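# Right a tipped gift box and open its lid

## Task

A closed gift box is lying on one side on the table. Stand it upright on its bottom, then open it so the lid is roughly vertical or tilted back past vertical; small hidden magnets keep the lid's flap closed. Throughout the episode the right hand's thumb_mcp goal cannot exceed +84.7 degrees (its mechanical stop is +109), and hand_goal will show 84.7 if more is asked.

## Robot and tools

ROBOT AND FRAME. There are two arms. left_arm carries a left hand, and right_arm a right hand. Bases sit at about (-0.018, +0.419, 0) m for left_arm and (+0.045, -0.413, 0) m for right_arm. All positions, targets and velocities are in the scene frame: origin at table height midway between the arms, +z up, +x outward over the table, and left_arm on the +y side. Image left and right do not match these names. Printed poses may be off by a few cm. A two-camera stand sits behind the arms.

HAND POINT AXES (right hand; left hand mirrored, so its +x points toward the thumb). +z runs along straight fingers toward the tips, +y leaves the palm face, and +x crosses the palm away from the thumb. Straight fingertips end about 0.156 m beyond the hand point. A rigid mast at the wrist on the palm side can strike objects. Fingertips have rubber caps.

ROW LAYOUT (execute_actions and move). A row is a single flat list of 48 numbers, each in [-1, 1], always covering both arms in this order:
- left pose: dx, dy, dz, rx, ry, rz
- 16 left hand motors
- left current_limit, speed
- the same 24 for the right arm.
The hand motor order is index_mcp, index_abd, index_pip, index_dip, thumb_cmc, thumb_axl, thumb_mcp, thumb_ipl, middle_mcp, middle_abd, middle_pip, middle_dip, ring_mcp, ring_abd, ring_pip, ring_dip. The same order is used in hand_goal, hand_measured, hand_current_ma and hand_state.

POSE NUMBERS are offsets, not poses. They count from the arm's Hand target as it stood when the action or move began, along the scene axes. 1.0 equals 0.6 m or 180 degrees. rx, ry, rz form one rotation vector, turning about the Hand target position. Sending six zeros re-requests the current Hand target. Repeating an offset moves the arm again.

HAND NUMBERS are absolute goal angles, scaled linearly between each hinge's two stops. A 0 is a real goal, not "keep". To leave a hand alone, send back its hand_goal, hand_current_limit and hand_speed. Moving toward -1 bends a finger's mcp, pip and dip joints toward the palm. Straight values are mcp +0.75, pip +0.58, dip +0.70 and abd 0.00. thumb_cmc toward -1 brings the thumb in front of the palm (straight at +0.71). thumb_axl rolls the thumb (straight at +0.68). thumb_mcp (+0.23) and thumb_ipl (+0.17) bend it. current_limit maps -1 to +1 onto 0 to 550 mA, with a floor of 11 mA. speed gives (speed+1)/2 of 8.5 rad/s. Both start at +0.4 and -0.6 and persist until changed. A finger grips only while its goal lies past the object's surface.

execute_actions: actions is a list of actions. Each action is up to 15 rows, one per 1/30 s step, and a short action repeats its last row. Every row in an action counts from that action's starting Hand target. cameras is optional. An empty actions list returns all camera images and the full state.

move: target is one row or up to 15 rows, all offsets from the same starting Hand targets. Each hand point travels in a straight line. speed is in m/s (0.002 to 3.6, default 0.25), and rotation is capped at twice that value in rad/s. blend, in m, rounds corners between listed targets. stop_force, in N (3 to 120), ends an arm's path when its wrist sensor feels that much push; zero picks the reference. stop_force cannot be combined with blocking=false, and it is unreliable while the hand rotates. Omit stop_force when backing off a contact. Moves run at least 0.5 s and at most 10 s. The move: line gives the ending (done, off_target, moving, held, fault) and any limits (paced, held).

wait: seconds, 0 to 10. stop: brakes a running move. zoom_image: camera (cam_high, cam_low, cam_left_wrist, cam_right_wrist) and region [x0, y0, x1, y1] in pixels, at most 504 by 504. zero_wrist_force: arm. finished_scene: scene number (1 or 2). It is final and should only be called once the box is stable and open on its own.

RESULTS. Each arm reports end_effector_position (m), quaternion, velocities, Hand target, joint positions and torques, and wrist force and torque in the tool's own axes. It also shows the peak force since the last reading and hand_goal, hand_measured, hand_current_ma and hand_state (moving, goal, blocked, overload). Action calls also list intermediate positions. The hand often stops short of Hand target, and the next command asks for it again.

MOTION LIMITS. Each step clips commanded orientation to within 32 degrees of the measured orientation. Joints move at most 3.14 rad/s. Steer paths around an arm's own base, not near it, or the shoulder posture may flip. A clearance check holds back commands that bring the arms too close. It does not stop fingers.

AVOID. Collisions between the two arms or hands, which can end the scene. Net force near 150 N, or joint torque above its limit (shoulder and elbow 136, wrists 25.4 N m): either causes a 10 s fault stop, and wrist joints sag under about 12 N m of extra load. Targets pressed past firm contact, fast impacts, and dropping or flinging the box. Anything leaving the table fails the task. Finger motors above 495 mA for 5 s shut down for 10 s. Motors reaching 85 °C brake the arm, with a warning at 70 °C.

Each tool is called after "Emit:" by a JSON object that holds its "api" and its "payload".

## Session

Emit:
{"api": "execute_actions", "payload": {"actions": [], "cameras": ["all"]}}

Scene clock: 0.00 s.
left_arm: end_effector_position=(+0.3919, +0.4837, +0.2300) hand_goal=(+0.754, +0.000, +0.576, +0.696, +0.714, +0.678, +0.226, +0.168, +0.754, +0.000, +0.576, +0.696, +0.754, +0.000, +0.576, +0.696) hand_measured=(+0.754, +0.000, +0.576, +0.696, +0.714, +0.678, +0.226, +0.168, +0.754, +0.000, +0.576, +0.696, +0.754, +0.000, +0.576, +0.696) hand_current_ma=(+0, +0, +0, +0, +0, +0, +0, +0, +0, +0, +0, +0, +0, +0, +0, +0) hand_state=(goal, goal, goal, goal, goal, goal, goal, goal, goal, goal, goal, goal, goal, goal, goal, goal) hand_current_limit=0.40 hand_speed=-0.60 end_effector_quat_wxyz=(+0.000, +0.025, +1.000, +0.000) | right_arm: end_effector_position=(+0.4483, -0.5124, +0.2300) hand_goal=(+0.754, +0.000, +0.576, +0.696, +0.714, +0.678, +0.226, +0.168, +0.754, +0.000, +0.576, +0.696, +0.754, +0.000, +0.576, +0.696) hand_measured=(+0.754, +0.000, +0.576, +0.696, +0.714, +0.678, +0.226, +0.168, +0.754, +0.000, +0.576, +0.696, +0.754, +0.000, +0.576, +0.696) hand_current_ma=(+0, +0, +0, +0, +0, +0, +0, +0, +0, +0, +0, +0, +0, +0, +0, +0) hand_state=(goal, goal, goal, goal, goal, goal, goal, goal, goal, goal, goal, goal, goal, goal, goal, goal) hand_current_limit=0.40 hand_speed=-0.60 end_effector_quat_wxyz=(+0.000, +1.000, -0.018, +0.000)
Joint positions: left_arm=[3.458 -1.419 -2.042 -1.252 1.571 -1.255] | right_arm=[-0.316 -1.723 2.042 -1.89 -1.571 1.255]
Joint velocities: within noise
Joint torques (N m): no reading
Wrist force (N): no reading
Wrist torque (N m): no reading
Wrist force, peak (N): no reading
Hand target: left_arm +0.3919, +0.4837, +0.2300; +0.000, +0.025, +1.000, +0.000 | right_arm +0.4483, -0.5124, +0.2300; +0.000, +1.000, -0.018, +0.000

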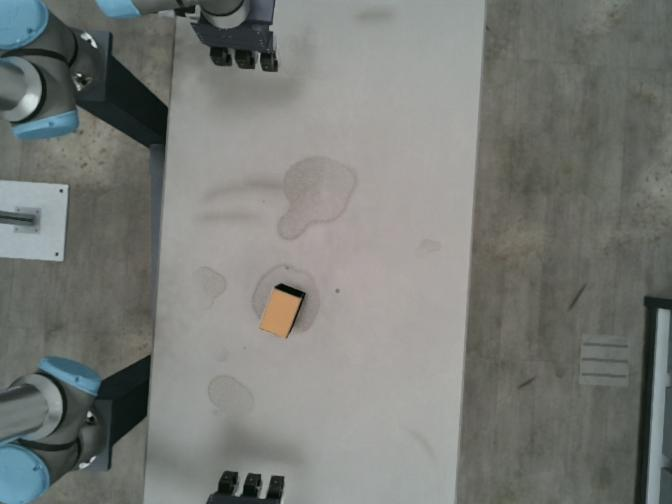

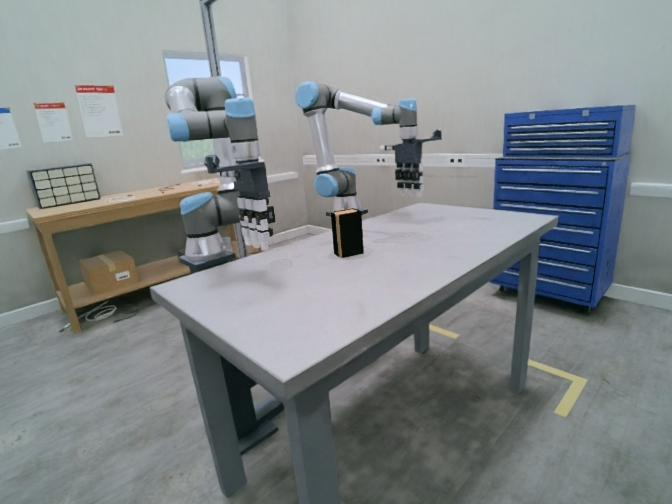

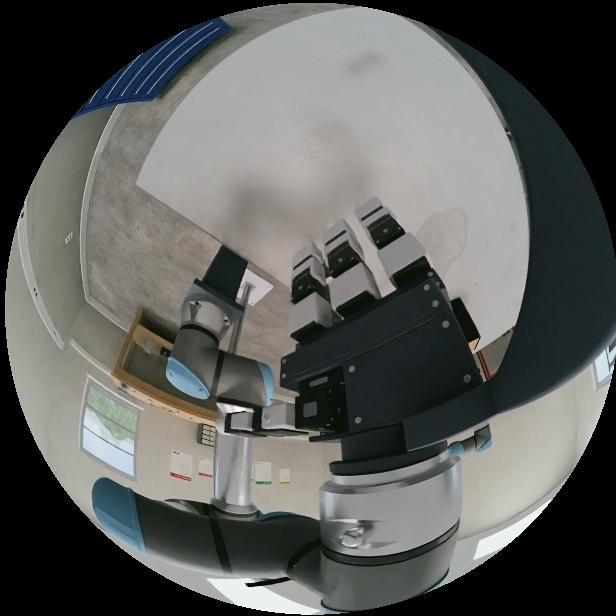

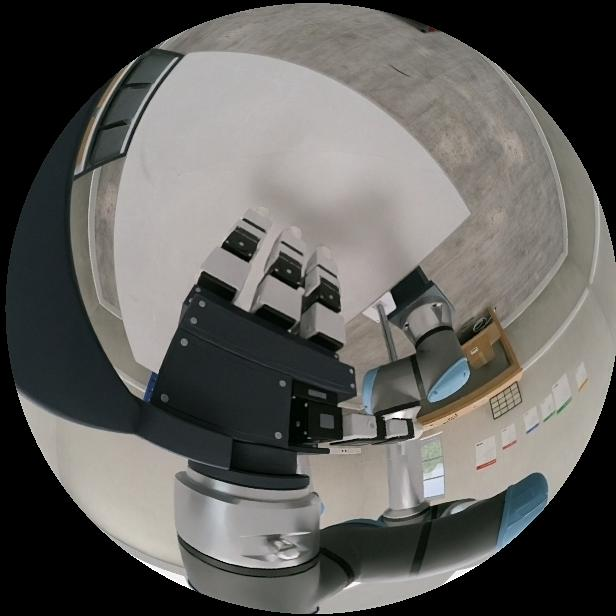

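Emit:
{"api": "zoom_image", "payload": {"camera": "cam_high", "region": [230, 250, 350, 350]}}

Emit:
{"api": "zoom_image", "payload": {"camera": "cam_low", "region": [290, 180, 410, 280]}}

Emit:
{"api": "zoom_image", "payload": {"camera": "cam_left_wrist", "region": [420, 280, 540, 400]}}

Scaled by 4.200.

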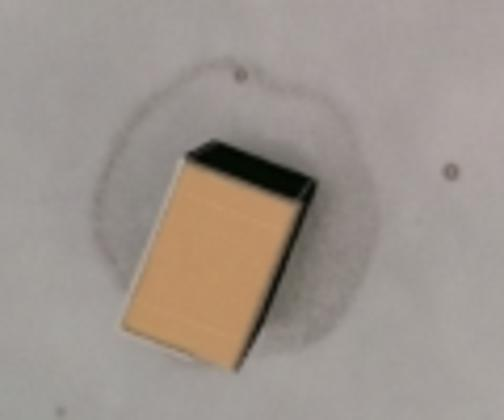

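Scaled by 4.200.

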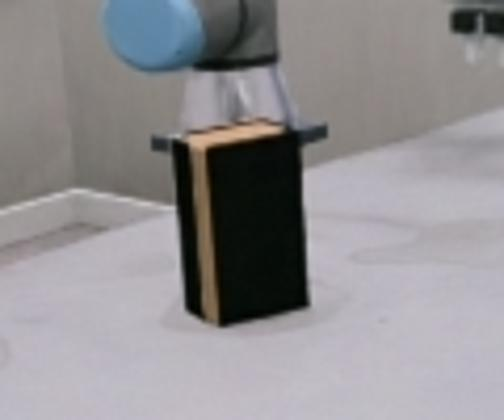

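Scaled by 4.200 from the camera's 616x616 image, which has a finer 880x880 frame.

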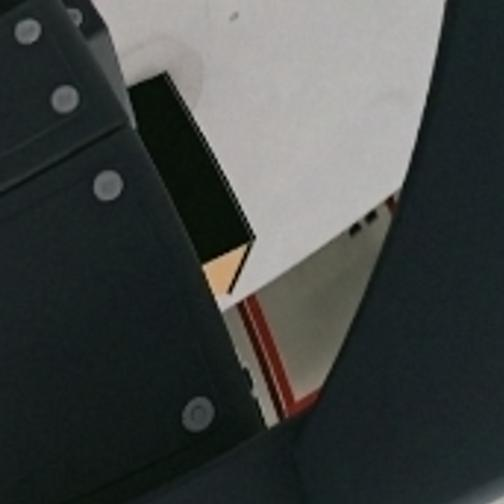

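Emit:
{"api": "zoom_image", "payload": {"camera": "cam_low", "region": [325, 200, 375, 265]}}

Emit:
{"api": "zoom_image", "payload": {"camera": "cam_high", "region": [250, 275, 315, 345]}}

Emit:
{"api": "zoom_image", "payload": {"camera": "cam_left_wrist", "region": [440, 290, 500, 360]}}

Scaled by 7.754.

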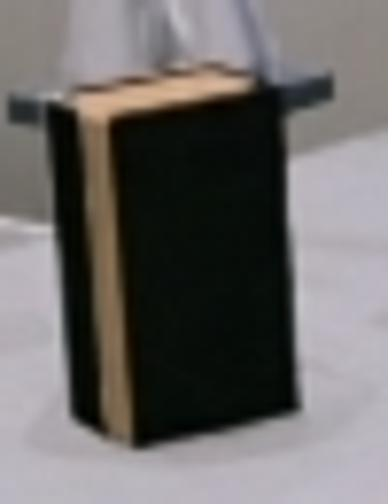

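Scaled by 7.200.

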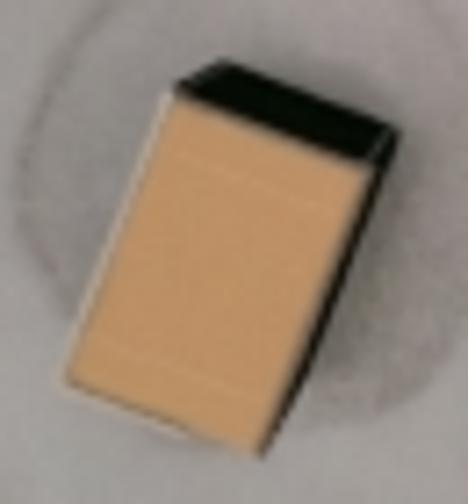

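Scaled by 7.200 from the camera's 616x616 image, which has a finer 880x880 frame.

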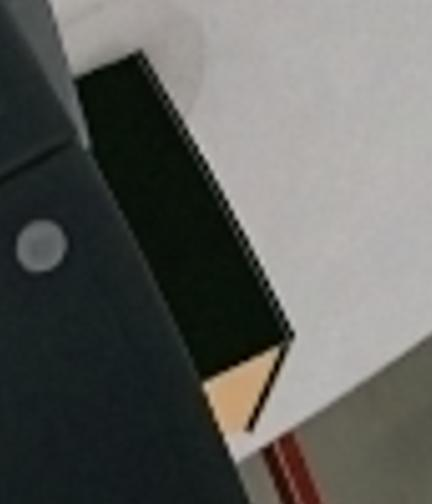

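Emit:
{"api": "zoom_image", "payload": {"camera": "cam_high", "region": [180, 0, 300, 90]}}

Emit:
{"api": "zoom_image", "payload": {"camera": "cam_high", "region": [190, 440, 310, 504]}}

Emit:
{"api": "zoom_image", "payload": {"camera": "cam_low", "region": [140, 60, 460, 300]}}

Scaled by 4.200.

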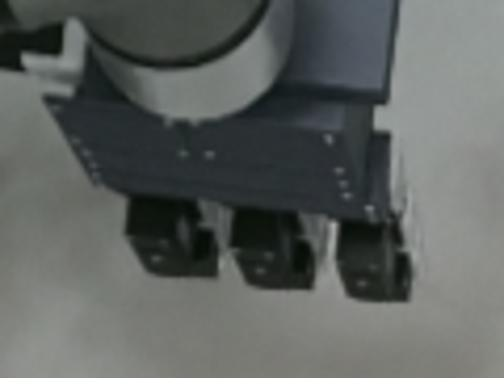

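Scaled by 4.200.

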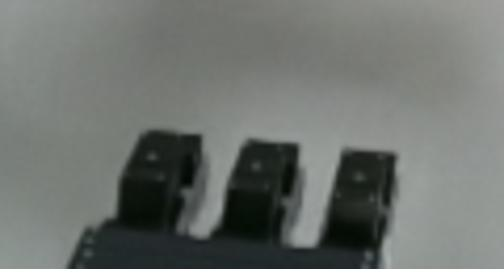

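Scaled by 1.575.

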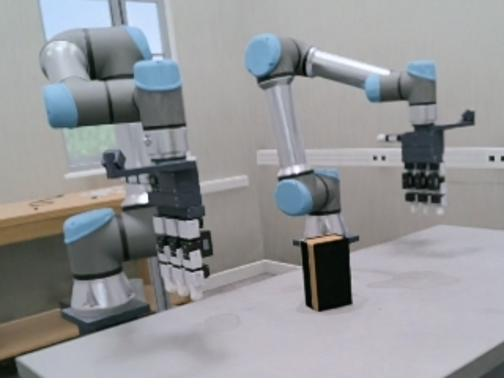

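Emit:
{"api": "move", "payload": {"target": [0.13, -0.64, 0.167, 0, 0, -0.294, 0.754, 0.0, 0.576, 0.696, 0.714, 0.678, 0.226, 0.168, 0.754, 0.0, 0.576, 0.696, -0.479, 0.0, -0.737, 0.043, 0.4, -0.6, 0.1117, 0.28, -0.1167, 0.2669, 0.4437, -0.2508, -0.616, 0.0, -0.737, 0.043, 0.714, 0.678, 0.226, 0.168, 0.754, 0.0, 0.576, 0.696, 0.754, 0.0, 0.576, 0.696, 0.4, -0.6], "speed": 0.35, "cameras": ["all"]}}

Scene clock: 55.50 s.
left_arm: end_effector_position=(+0.4699, +0.0996, +0.3302) hand_goal=(+0.754, +0.000, +0.576, +0.696, +0.714, +0.678, +0.226, +0.168, +0.754, +0.000, +0.576, +0.696, -0.478, +0.000, -0.736, +0.044) hand_measured=(+0.754, +0.000, +0.576, +0.696, +0.714, +0.678, +0.224, +0.168, +0.754, +0.000, +0.576, +0.696, -0.460, +0.000, -0.732, +0.046) hand_current_ma=(+0, +0, +0, +0, +0, +0, -1, +0, +0, +0, +0, +0, +19, +0, +1, +1) hand_state=(goal, goal, goal, goal, goal, goal, goal, goal, goal, goal, goal, goal, goal, goal, goal, goal) hand_current_limit=0.40 hand_speed=-0.60 end_effector_quat_wxyz=(+0.000, +0.468, +0.884, +0.000) | right_arm: end_effector_position=(+0.5153, -0.3445, +0.1600) hand_goal=(-0.616, +0.000, -0.736, +0.044, +0.714, +0.678, +0.226, +0.168, +0.754, +0.000, +0.576, +0.696, +0.754, +0.000, +0.576, +0.696) hand_measured=(-0.484, +0.000, -0.710, +0.048, +0.726, +0.678, +0.224, +0.168, +0.754, -0.002, +0.576, +0.696, +0.754, -0.002, +0.576, +0.696) hand_current_ma=(+385, +0, +36, +2, +12, +0, -1, +0, +0, +0, +0, +0, +0, -1, +0, +0) hand_state=(blocked, goal, blocked, goal, goal, goal, goal, goal, goal, goal, goal, goal, goal, goal, goal, goal) hand_current_limit=0.40 hand_speed=-0.60 end_effector_quat_wxyz=(-0.354, +0.613, -0.353, -0.612)
Joint positions: left_arm=[2.694 -1.74 -1.457 -1.516 1.571 -1.095] | right_arm=[-0.299 -0.726 1.283 -0.558 -0.858 1.57]
Joint torques (N m): left_arm=[9.88 36.32 18.82 4.04 2.03 -0.46] | right_arm=[11.71 -47.35 -8.07 2.92 -1.16 3.22]
Wrist force (N): left_arm=[0.1 0.1 -0.2] | right_arm=[2.7 0.7 -0.9]
Wrist torque (N m): left_arm=[0.07 0.00 0.02] | right_arm=[0.26 -0.16 0.06]
Wrist force, peak (N): left_arm=[0.4 1.2 0.2] | right_arm=[3.7 0.5 -0.9]
Hand target: left_arm +0.4699, +0.0997, +0.3302; +0.000, +0.468, +0.884, +0.000 | right_arm +0.5153, -0.3444, +0.1600; -0.354, +0.613, -0.353, -0.612
Off the commanded pose: left_arm 0.000 m, 0 deg | right_arm 0.000 m, 0 deg.
move: done

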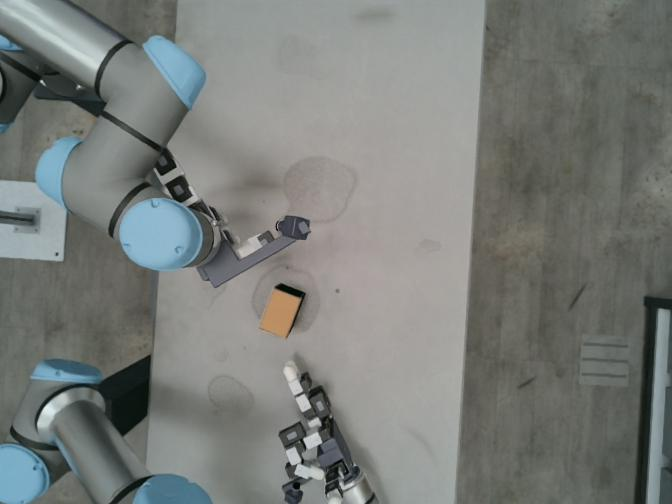

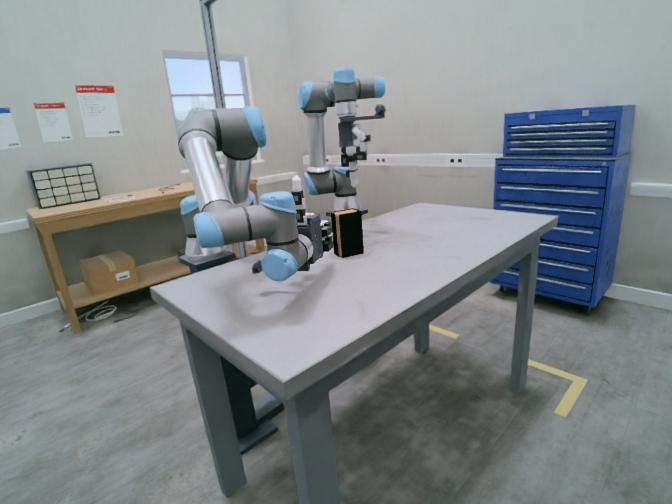

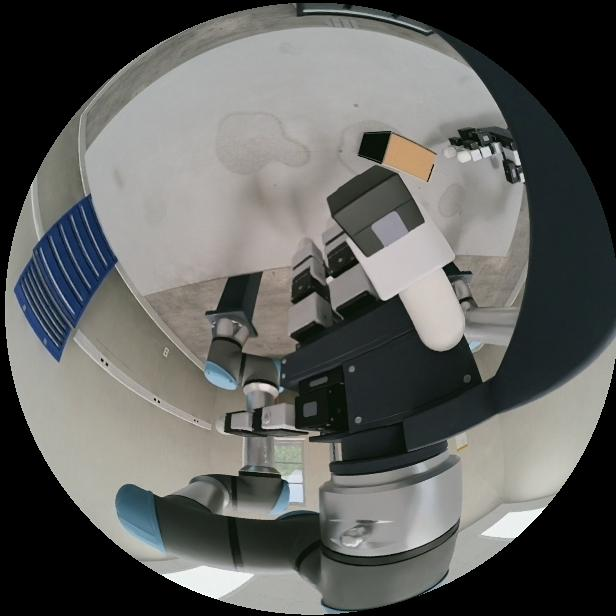

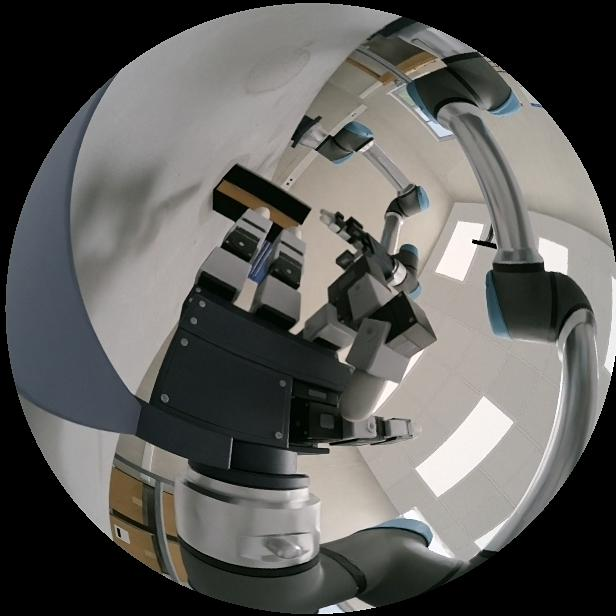

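Emit:
{"api": "zoom_image", "payload": {"camera": "cam_right_wrist", "region": [190, 140, 350, 300]}}

Emit:
{"api": "zoom_image", "payload": {"camera": "cam_high", "region": [240, 270, 350, 380]}}

Emit:
{"api": "zoom_image", "payload": {"camera": "cam_left_wrist", "region": [340, 110, 460, 200]}}

Emit:
{"api": "zoom_image", "payload": {"camera": "cam_low", "region": [230, 170, 390, 290]}}

Scaled by 3.150 from the camera's 616x616 image, which has a finer 880x880 frame.

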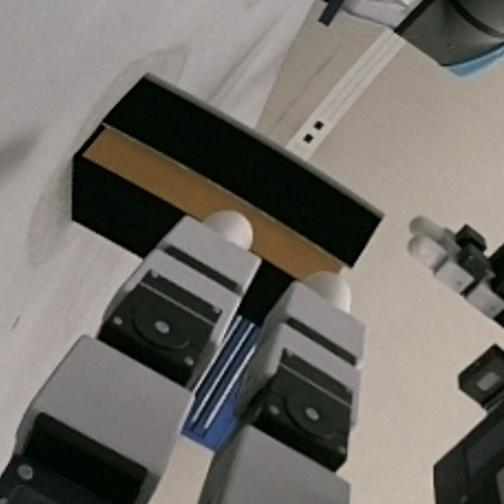

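Scaled by 4.582.

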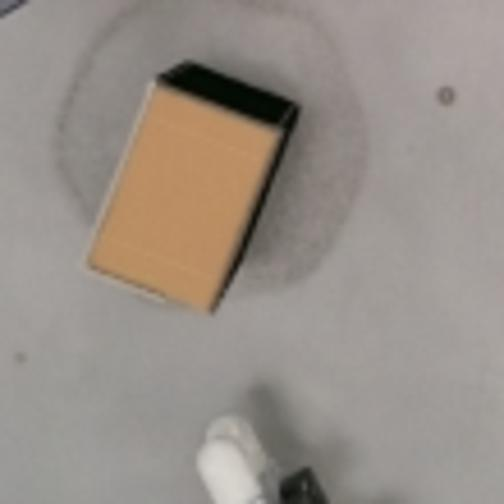

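Scaled by 4.200 from the camera's 616x616 image, which has a finer 880x880 frame.

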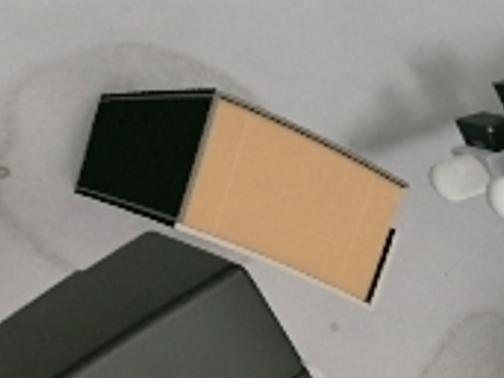

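Scaled by 3.150.

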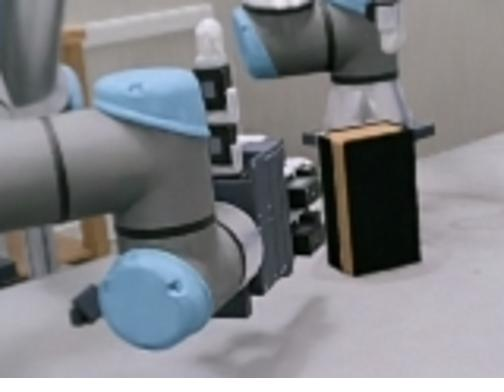

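Emit:
{"api": "move", "payload": {"target": [0.1645, -0.372, 0, 0, 0, -0.294, 0.754, 0.0, 0.576, 0.696, 0.714, 0.678, 0.226, 0.168, 0.754, 0.0, 0.576, 0.696, -0.46, 0.0, -0.732, 0.044, 0.7, -0.6, 0, 0, -0.0583, 0, 0, 0, -0.38, 0.0, -0.68, 0.044, 0.714, 0.678, 0.226, 0.168, 0.754, 0.0, 0.576, 0.696, 0.754, 0.0, 0.576, 0.696, 0.7, -0.6], "speed": 0.3, "cameras": ["all"]}}

Emit:
{"api": "zoom_image", "payload": {"camera": "cam_left_wrist", "region": [200, 130, 440, 350]}}

Emit:
{"api": "zoom_image", "payload": {"camera": "cam_right_wrist", "region": [150, 130, 350, 300]}}

Emit:
{"api": "zoom_image", "payload": {"camera": "cam_low", "region": [250, 100, 410, 280]}}

Scene clock: 58.83 s.
left_arm: end_effector_position=(+0.5685, -0.1236, +0.3302) hand_goal=(+0.754, +0.000, +0.576, +0.696, +0.714, +0.678, +0.226, +0.168, +0.754, +0.000, +0.576, +0.696, -0.460, +0.000, -0.732, +0.044) hand_measured=(+0.754, +0.000, +0.576, +0.696, +0.714, +0.678, +0.224, +0.168, +0.754, +0.000, +0.576, +0.696, -0.454, +0.000, -0.732, +0.046) hand_current_ma=(+0, +0, +0, +0, +0, +0, -1, +0, +0, +0, +0, +0, +4, +0, +0, +1) hand_state=(goal, goal, goal, goal, goal, goal, goal, goal, goal, goal, goal, goal, goal, goal, goal, goal) hand_current_limit=0.70 hand_speed=-0.60 end_effector_quat_wxyz=(+0.000, +0.813, +0.582, +0.000) | right_arm: end_effector_position=(+0.5153, -0.3444, +0.1249) hand_goal=(-0.380, +0.000, -0.680, +0.044, +0.714, +0.678, +0.226, +0.168, +0.754, +0.000, +0.576, +0.696, +0.754, +0.000, +0.576, +0.696) hand_measured=(-0.382, +0.000, -0.680, +0.046, +0.718, +0.678, +0.224, +0.168, +0.754, -0.002, +0.576, +0.696, +0.754, -0.002, +0.576, +0.696) hand_current_ma=(-1, +0, +0, +1, +2, +0, -1, +0, +0, +0, +0, +0, +0, -1, +0, +0) hand_state=(goal, goal, goal, goal, goal, goal, goal, goal, goal, goal, goal, goal, goal, goal, goal, goal) hand_current_limit=0.70 hand_speed=-0.60 end_effector_quat_wxyz=(-0.354, +0.612, -0.353, -0.612)
Joint positions: left_arm=[2.553 -2.146 -0.892 -1.675 1.571 -0.312] | right_arm=[-0.299 -0.678 1.296 -0.618 -0.858 1.57]
Joint torques (N m): left_arm=[12.76 43.81 27.01 3.64 -1.8 1.58] | right_arm=[10.08 -61.29 -13.9 3.41 2.31 2.1]
Wrist force (N): left_arm=[0.1 0.3 0.2] | right_arm=[2.9 0.5 -0.9]
Wrist torque (N m): left_arm=[0.08 0.01 0.05] | right_arm=[0.23 -0.16 0.07]
Wrist force, peak (N): left_arm=[1.1 1.1 -0.5] | right_arm=[3.2 0.6 -1.0]
Hand target: left_arm +0.5686, -0.1235, +0.3302; +0.000, +0.813, +0.582, +0.000 | right_arm +0.5153, -0.3444, +0.1250; -0.354, +0.613, -0.353, -0.612
Off the commanded pose: left_arm 0.000 m, 0 deg | right_arm 0.000 m, 0 deg.
move: done

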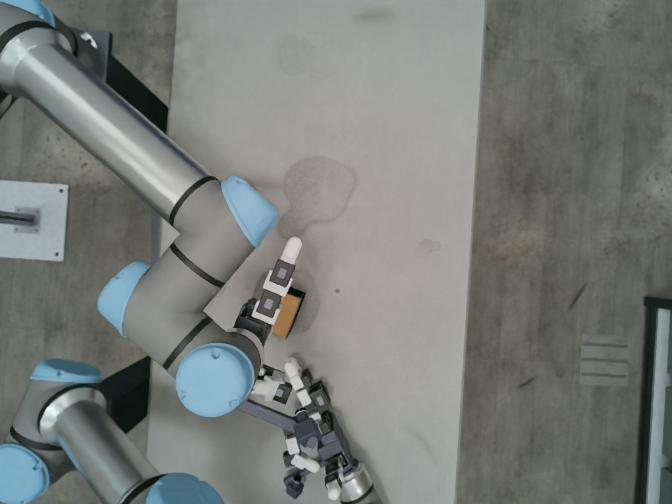

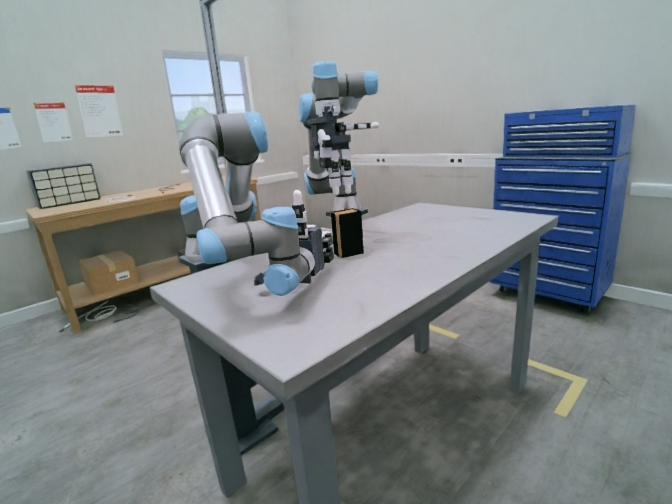

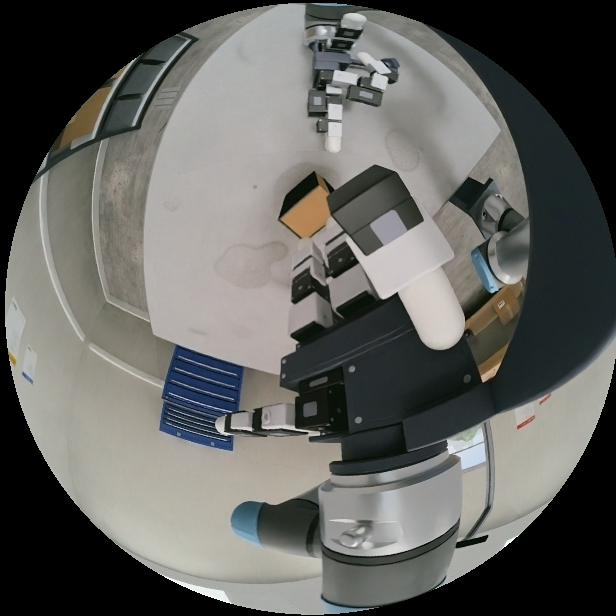

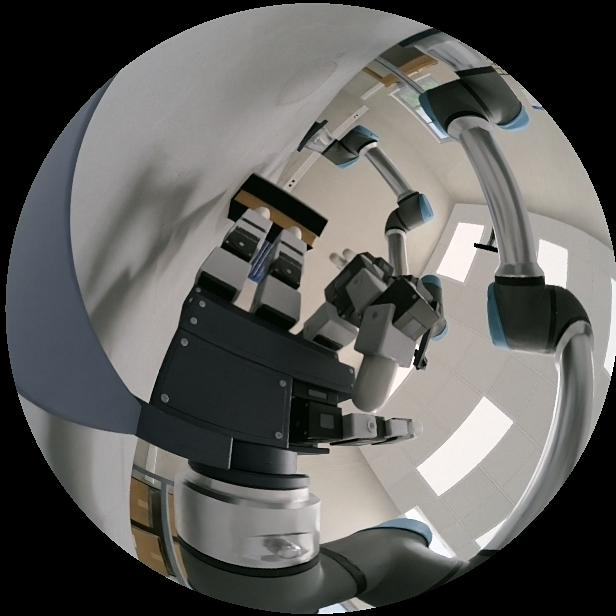

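Scaled by 2.100 from the camera's 616x616 image, which has a finer 880x880 frame.

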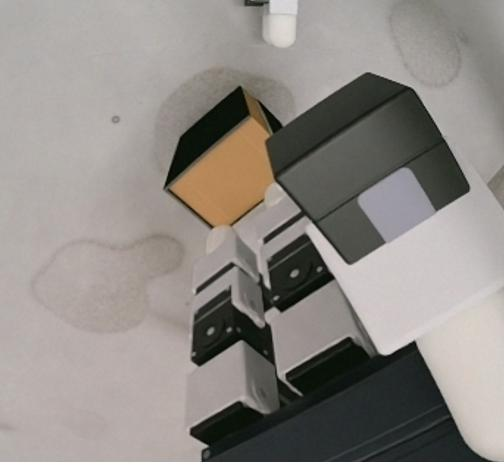

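Scaled by 2.520 from the camera's 616x616 image, which has a finer 880x880 frame.

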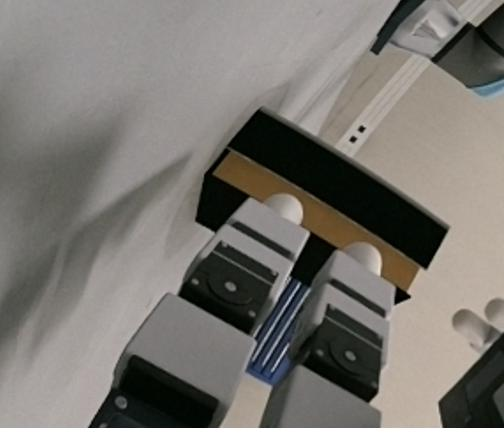

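Scaled by 2.800.

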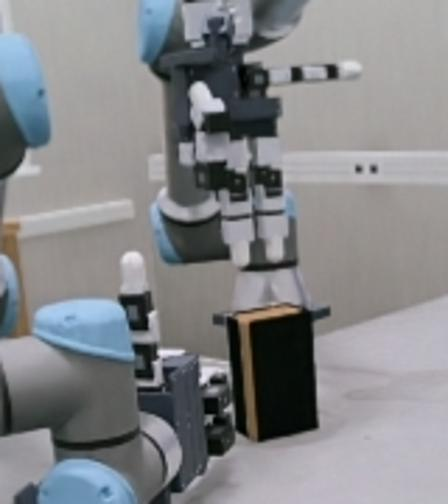

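Emit:
{"api": "zoom_image", "payload": {"camera": "cam_high", "region": [230, 220, 360, 400]}}

Scaled by 2.800.

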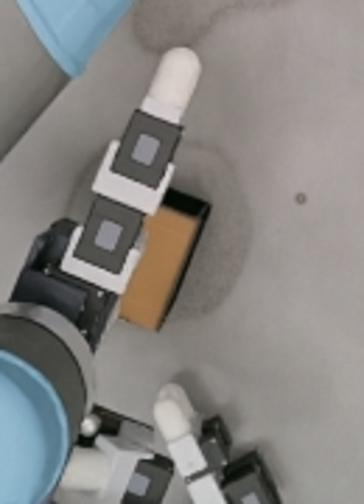

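Emit:
{"api": "move", "payload": {"target": [0.0075, -0.0093, -0.075, 0, 0, 0, 0.754, 0.0, 0.576, 0.696, 0.714, 0.678, 0.226, 0.168, 0.754, 0.0, 0.576, 0.696, -0.46, 0.0, -0.732, 0.044, 0.7, -0.6, 0, 0, 0, 0, 0, 0, -0.38, 0.0, -0.68, 0.044, 0.714, 0.678, 0.226, 0.168, 0.754, 0.0, 0.576, 0.696, 0.754, 0.0, 0.576, 0.696, 0.7, -0.6], "speed": 0.15}}

Emit:
{"api": "move", "payload": {"target": [0, 0, -0.09, 0, 0, 0, 0.754, 0.0, 0.576, 0.696, 0.714, 0.678, 0.226, 0.168, 0.754, 0.0, 0.576, 0.696, -0.46, 0.0, -0.732, 0.044, 0.7, -0.6, 0, 0, 0, 0, 0, 0, -0.38, 0.0, -0.68, 0.044, 0.714, 0.678, 0.226, 0.168, 0.754, 0.0, 0.576, 0.696, 0.754, 0.0, 0.576, 0.696, 0.7, -0.6], "speed": 0.025, "stop_force": 4, "cameras": ["cam_left_wrist", "cam_low", "cam_right_wrist"]}}

Scene clock: 61.23 s.
left_arm: end_effector_position=(+0.5731, -0.1291, +0.2851) hand_goal=(+0.754, +0.000, +0.576, +0.696, +0.714, +0.678, +0.226, +0.168, +0.754, +0.000, +0.576, +0.696, -0.460, +0.000, -0.732, +0.044) hand_measured=(+0.754, +0.000, +0.576, +0.696, +0.714, +0.678, +0.224, +0.168, +0.754, +0.000, +0.576, +0.696, -0.454, +0.000, -0.732, +0.046) hand_current_ma=(+0, +0, +0, +0, +0, +0, -1, +0, +0, +0, +0, +0, +4, +0, +0, +1) hand_state=(goal, goal, goal, goal, goal, goal, goal, goal, goal, goal, goal, goal, goal, goal, goal, goal) hand_current_limit=0.70 hand_speed=-0.60 end_effector_quat_wxyz=(+0.000, +0.813, +0.582, +0.000) | right_arm: end_effector_position=(+0.5153, -0.3444, +0.1250) hand_goal=(-0.380, +0.000, -0.680, +0.044, +0.714, +0.678, +0.226, +0.168, +0.754, +0.000, +0.576, +0.696, +0.754, +0.000, +0.576, +0.696) hand_measured=(-0.382, +0.000, -0.680, +0.046, +0.718, +0.678, +0.224, +0.168, +0.754, -0.002, +0.576, +0.696, +0.754, -0.002, +0.576, +0.696) hand_current_ma=(-1, +0, +0, +1, +2, +0, -1, +0, +0, +0, +0, +0, +0, -1, +0, +0) hand_state=(goal, goal, goal, goal, goal, goal, goal, goal, goal, goal, goal, goal, goal, goal, goal, goal) hand_current_limit=0.70 hand_speed=-0.60 end_effector_quat_wxyz=(-0.354, +0.613, -0.353, -0.612)
Joint positions: left_arm=[2.551 -2.16 -0.984 -1.568 1.571 -0.315] | right_arm=[-0.299 -0.678 1.295 -0.618 -0.858 1.57]
Joint torques (N m): left_arm=[-7.87 58.14 26.98 3.26 -1.71 0.13] | right_arm=[8.54 -61.89 -18.68 3.48 2.33 2.64]
Wrist force (N): left_arm=[0.2 0.4 -0.1] | right_arm=[2.7 0.7 -1.1]
Wrist torque (N m): left_arm=[0.10 0.00 0.06] | right_arm=[0.27 -0.13 0.06]
Wrist force, peak (N): left_arm=[0.3 0.3 1.2] | right_arm=[3.1 1.0 -1.0]
Hand target: left_arm +0.5731, -0.1291, +0.2852; +0.000, +0.813, +0.582, +0.000 | right_arm +0.5153, -0.3444, +0.1250; -0.354, +0.613, -0.353, -0.612
Off the commanded pose: left_arm 0.000 m, 0 deg | right_arm 0.000 m, 0 deg.
move: done

Scene clock: 62.87 s.
left_arm: end_effector_position=(+0.5731, -0.1291, +0.2691) hand_goal=(+0.754, +0.000, +0.576, +0.696, +0.714, +0.678, +0.226, +0.168, +0.754, +0.000, +0.576, +0.696, -0.460, +0.000, -0.732, +0.044) hand_measured=(+0.754, +0.000, +0.576, +0.696, +0.714, +0.678, +0.224, +0.168, +0.754, +0.000, +0.576, +0.696, -0.454, +0.000, -0.732, +0.046) hand_current_ma=(+0, +0, +0, +0, +0, +0, -1, +0, +0, +0, +0, +0, +4, +0, +0, +1) hand_state=(goal, goal, goal, goal, goal, goal, goal, goal, goal, goal, goal, goal, goal, goal, goal, goal) hand_current_limit=0.70 hand_speed=-0.60 end_effector_quat_wxyz=(+0.000, +0.813, +0.582, +0.000) | right_arm: end_effector_position=(+0.5153, -0.3444, +0.1250) hand_goal=(-0.380, +0.000, -0.680, +0.044, +0.714, +0.678, +0.226, +0.168, +0.754, +0.000, +0.576, +0.696, +0.754, +0.000, +0.576, +0.696) hand_measured=(-0.382, +0.000, -0.680, +0.046, +0.718, +0.678, +0.224, +0.168, +0.754, -0.002, +0.576, +0.696, +0.754, -0.002, +0.576, +0.696) hand_current_ma=(-1, +0, +0, +1, +2, +0, -1, +0, +0, +0, +0, +0, +0, -1, +0, +0) hand_state=(goal, goal, goal, goal, goal, goal, goal, goal, goal, goal, goal, goal, goal, goal, goal, goal) hand_current_limit=0.70 hand_speed=-0.60 end_effector_quat_wxyz=(-0.354, +0.613, -0.353, -0.612)
Joint positions: left_arm=[2.551 -2.161 -1.023 -1.528 1.571 -0.315] | right_arm=[-0.299 -0.678 1.295 -0.618 -0.858 1.57]
Joint torques (N m): left_arm=[-2.92 51.83 26.29 4.09 -1.46 1.11] | right_arm=[6.1 -60.72 -19.07 3.47 2.4 2.95]
Wrist force (N): left_arm=[0.2 0.2 -2.3] | right_arm=[2.8 0.4 -1.0]
Wrist torque (N m): left_arm=[0.25 -0.03 0.07] | right_arm=[0.23 -0.15 0.07]
Wrist force, peak (N): left_arm=[0.3 -0.3 -19.8] | right_arm=[3.1 0.6 -1.2]
Hand target: left_arm +0.5731, -0.1291, +0.2692; +0.000, +0.813, +0.582, +0.000 (not the last commanded pose) | right_arm +0.5153, -0.3444, +0.1250; -0.354, +0.613, -0.353, -0.612
Off the commanded pose: left_arm 0.038 m, 0 deg | right_arm 0.000 m, 0 deg.
move: contact (left_arm)
Images, in order (width x height): cam_low 672x504, cam_left_wrist 616x616, cam_right_wrist 616x616.

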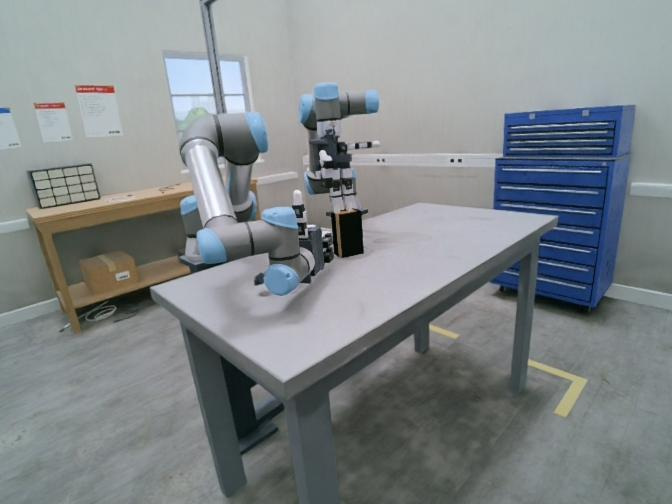

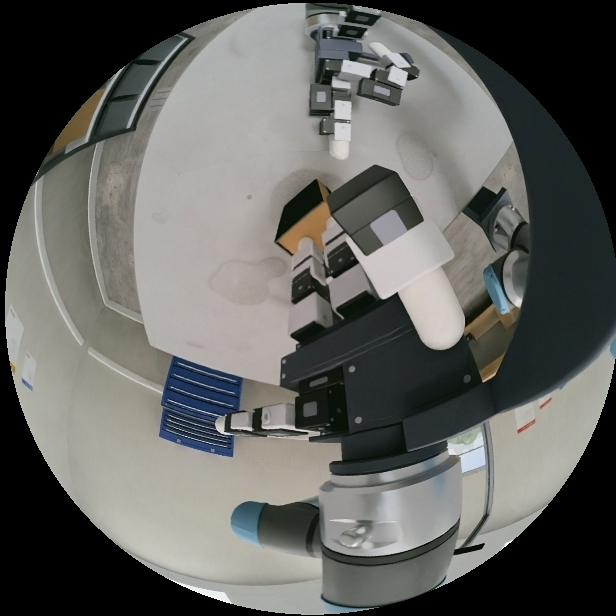

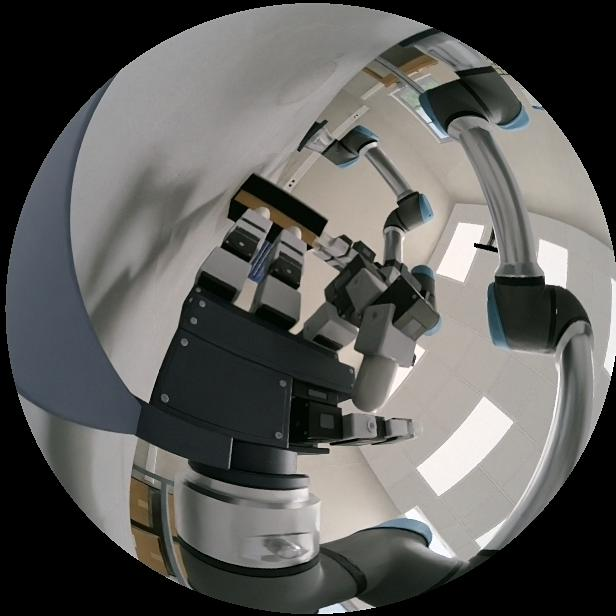

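Emit:
{"api": "move", "payload": {"target": [0, 0, -0.02, 0, 0, 0, 0.754, 0.0, 0.576, 0.696, 0.714, 0.678, 0.226, 0.168, 0.754, 0.0, 0.576, 0.696, -0.46, 0.0, -0.732, 0.044, 0.7, -0.6, 0, 0, 0, 0, 0, 0, -0.38, 0.0, -0.68, 0.044, 0.714, 0.678, 0.226, 0.168, 0.754, 0.0, 0.576, 0.696, 0.754, 0.0, 0.576, 0.696, 0.7, -0.6], "speed": 0.006, "stop_force": 12}}

Emit:
{"api": "zoom_image", "payload": {"camera": "cam_right_wrist", "region": [200, 150, 350, 270]}}

Emit:
{"api": "zoom_image", "payload": {"camera": "cam_left_wrist", "region": [250, 150, 400, 300]}}

Scene clock: 64.30 s.
left_arm: end_effector_position=(+0.5731, -0.1292, +0.2686) hand_goal=(+0.754, +0.000, +0.576, +0.696, +0.714, +0.678, +0.226, +0.168, +0.754, +0.000, +0.576, +0.696, -0.460, +0.000, -0.732, +0.044) hand_measured=(+0.754, +0.000, +0.576, +0.696, +0.714, +0.678, +0.224, +0.168, +0.754, +0.000, +0.576, +0.696, -0.454, +0.000, -0.732, +0.046) hand_current_ma=(+0, +0, +0, +0, +0, +0, -1, +0, +0, +0, +0, +0, +4, +0, +0, +1) hand_state=(goal, goal, goal, goal, goal, goal, goal, goal, goal, goal, goal, goal, goal, goal, goal, goal) hand_current_limit=0.70 hand_speed=-0.60 end_effector_quat_wxyz=(+0.000, +0.813, +0.582, +0.000) | right_arm: end_effector_position=(+0.5153, -0.3444, +0.1250) hand_goal=(-0.380, +0.000, -0.680, +0.044, +0.714, +0.678, +0.226, +0.168, +0.754, +0.000, +0.576, +0.696, +0.754, +0.000, +0.576, +0.696) hand_measured=(-0.382, +0.000, -0.680, +0.046, +0.718, +0.678, +0.224, +0.168, +0.754, -0.002, +0.576, +0.696, +0.754, -0.002, +0.576, +0.696) hand_current_ma=(-1, +0, +0, +1, +2, +0, -1, +0, +0, +0, +0, +0, +0, -1, +0, +0) hand_state=(goal, goal, goal, goal, goal, goal, goal, goal, goal, goal, goal, goal, goal, goal, goal, goal) hand_current_limit=0.70 hand_speed=-0.60 end_effector_quat_wxyz=(-0.354, +0.613, -0.353, -0.612)
Joint positions: left_arm=[2.551 -2.161 -1.025 -1.526 1.571 -0.315] | right_arm=[-0.299 -0.678 1.295 -0.618 -0.858 1.57]
Joint torques (N m): left_arm=[-3.03 31.37 25.84 0.08 -1.47 1] | right_arm=[5.68 -62.4 -18.03 3.41 2.24 3.05]
Wrist force (N): left_arm=[0.3 -0.1 -12.8] | right_arm=[2.7 0.6 -1.0]
Wrist torque (N m): left_arm=[1.08 0.01 0.07] | right_arm=[0.25 -0.13 0.06]
Wrist force, peak (N): left_arm=[0.3 -0.6 -19.6] | right_arm=[2.9 0.3 -1.5]
Hand target: left_arm +0.5732, -0.1292, +0.2686; +0.000, +0.813, +0.582, +0.000 (not the last commanded pose) | right_arm +0.5153, -0.3444, +0.1250; -0.354, +0.613, -0.353, -0.612
Off the commanded pose: left_arm 0.011 m, 0 deg | right_arm 0.000 m, 0 deg.
move: contact (left_arm)

Scaled by 3.360 from the camera's 616x616 image, which has a finer 880x880 frame.
This view is cut from an older image: the scene may have changed since it was taken.

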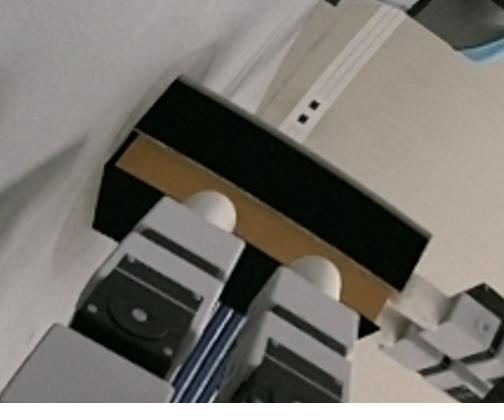

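Scaled by 3.360 from the camera's 616x616 image, which has a finer 880x880 frame.
This view is cut from an older image: the scene may have changed since it was taken.

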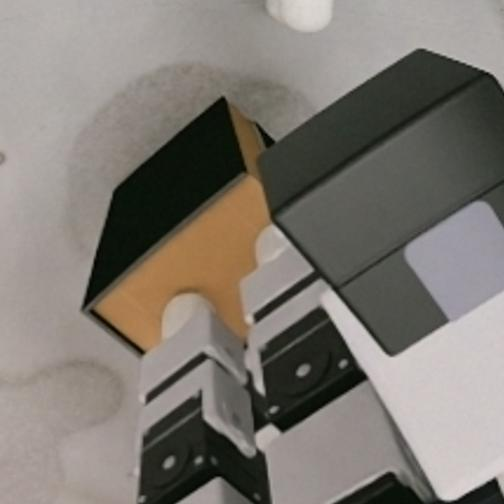

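Emit:
{"api": "move", "payload": {"target": [0, 0, 0, 0, 0, 0, 0.754, 0.0, 0.576, 0.696, 0.714, 0.678, 0.226, 0.168, 0.754, 0.0, 0.576, 0.696, -0.46, 0.0, -0.732, 0.044, 0.7, -0.6, -0.0312, 0.063, 0, 0, 0, 0, -0.38, 0.0, -0.68, 0.044, 0.714, 0.678, 0.226, 0.168, 0.754, 0.0, 0.576, 0.696, 0.754, 0.0, 0.576, 0.696, 0.7, -0.6], "speed": 0.1, "cameras": ["cam_right_wrist", "cam_high"]}}

Emit:
{"api": "zoom_image", "payload": {"camera": "cam_right_wrist", "region": [200, 150, 350, 270]}}

Emit:
{"api": "zoom_image", "payload": {"camera": "cam_high", "region": [230, 250, 350, 400]}}

Scene clock: 65.70 s.
left_arm: end_effector_position=(+0.5731, -0.1292, +0.2686) hand_goal=(+0.754, +0.000, +0.576, +0.696, +0.714, +0.678, +0.226, +0.168, +0.754, +0.000, +0.576, +0.696, -0.460, +0.000, -0.732, +0.044) hand_measured=(+0.754, +0.000, +0.576, +0.696, +0.714, +0.678, +0.224, +0.168, +0.754, +0.000, +0.576, +0.696, -0.454, +0.000, -0.732, +0.046) hand_current_ma=(+0, +0, +0, +0, +0, +0, -1, +0, +0, +0, +0, +0, +4, +0, +0, +1) hand_state=(goal, goal, goal, goal, goal, goal, goal, goal, goal, goal, goal, goal, goal, goal, goal, goal) hand_current_limit=0.70 hand_speed=-0.60 end_effector_quat_wxyz=(+0.000, +0.813, +0.582, +0.000) | right_arm: end_effector_position=(+0.4966, -0.3066, +0.1250) hand_goal=(-0.380, +0.000, -0.680, +0.044, +0.714, +0.678, +0.226, +0.168, +0.754, +0.000, +0.576, +0.696, +0.754, +0.000, +0.576, +0.696) hand_measured=(-0.382, +0.000, -0.680, +0.046, +0.718, +0.678, +0.224, +0.168, +0.754, -0.002, +0.576, +0.696, +0.754, -0.002, +0.576, +0.696) hand_current_ma=(-1, +0, +0, +1, +2, +0, -1, +0, +0, +0, +0, +0, +0, -1, +0, +0) hand_state=(goal, goal, goal, goal, goal, goal, goal, goal, goal, goal, goal, goal, goal, goal, goal, goal) hand_current_limit=0.70 hand_speed=-0.60 end_effector_quat_wxyz=(-0.354, +0.613, -0.353, -0.612)
Joint positions: left_arm=[2.551 -2.161 -1.025 -1.526 1.571 -0.315] | right_arm=[-0.252 -0.723 1.386 -0.664 -0.811 1.57]
Joint torques (N m): left_arm=[-2.86 27.58 24.46 1.21 -1.49 1.03] | right_arm=[-11.4 -41.92 -14.96 3.27 -3.32 0.33]
Wrist force (N): left_arm=[0.3 -0.2 -13.9] | right_arm=[2.7 0.7 -0.9]
Wrist torque (N m): left_arm=[1.16 0.00 0.08] | right_arm=[0.26 -0.14 0.06]
Wrist force, peak (N): left_arm=[0.3 -0.2 -13.9] | right_arm=[3.1 0.8 -1.4]
Hand target: left_arm +0.5732, -0.1292, +0.2686; +0.000, +0.813, +0.582, +0.000 | right_arm +0.4966, -0.3066, +0.1250; -0.354, +0.613, -0.353, -0.612
Off the commanded pose: left_arm 0.000 m, 0 deg | right_arm 0.000 m, 0 deg.
move: done
Images, in order (width x height): cam_high 672x504, cam_right_wrist 616x616.

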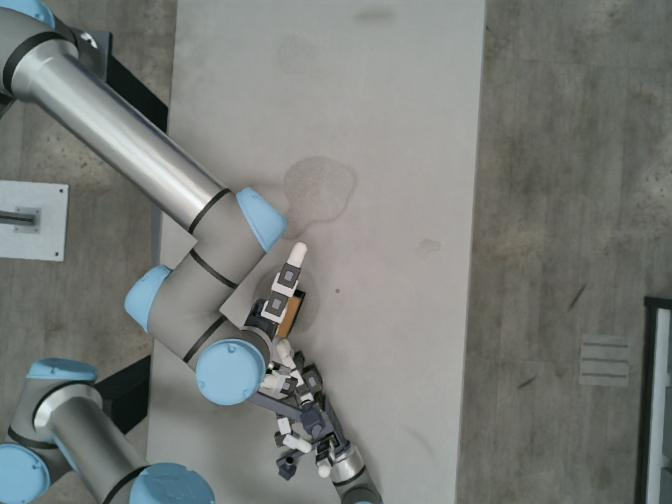

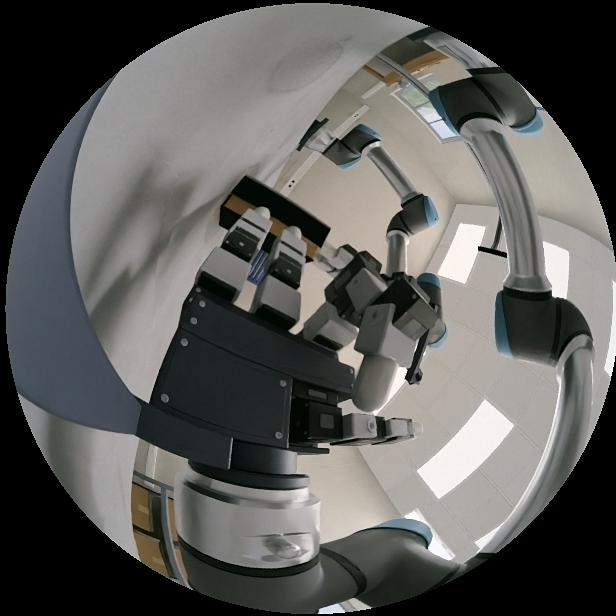

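Scaled by 3.360 from the camera's 616x616 image, which has a finer 880x880 frame.

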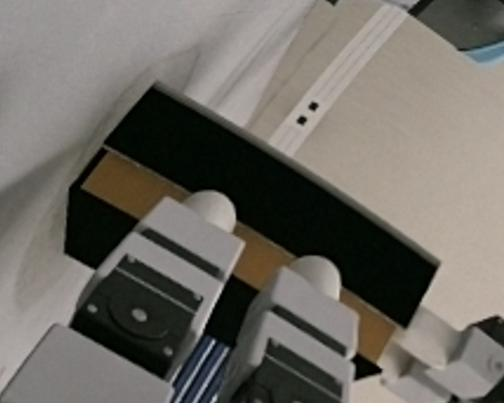

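Scaled by 3.360.

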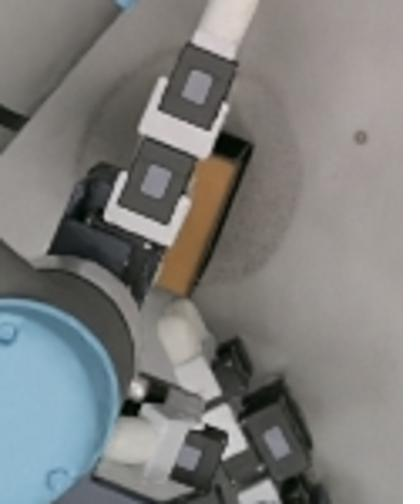

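Emit:
{"api": "zoom_image", "payload": {"camera": "cam_high", "region": [265, 310, 315, 370]}}

Emit:
{"api": "zoom_image", "payload": {"camera": "cam_right_wrist", "region": [210, 165, 340, 275]}}

Scaled by 8.400.

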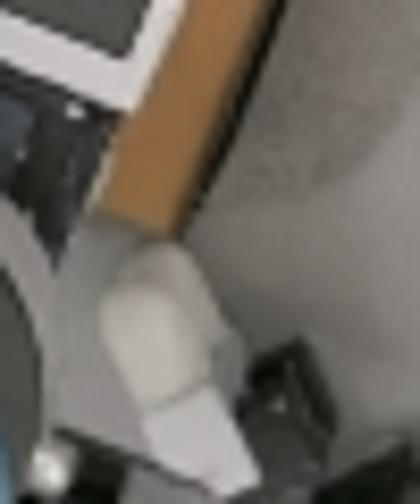

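Scaled by 3.877 from the camera's 616x616 image, which has a finer 880x880 frame.

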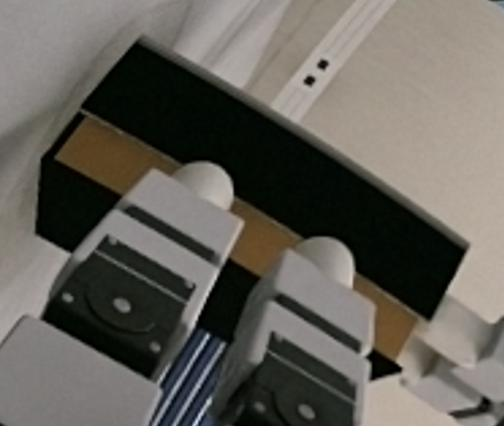

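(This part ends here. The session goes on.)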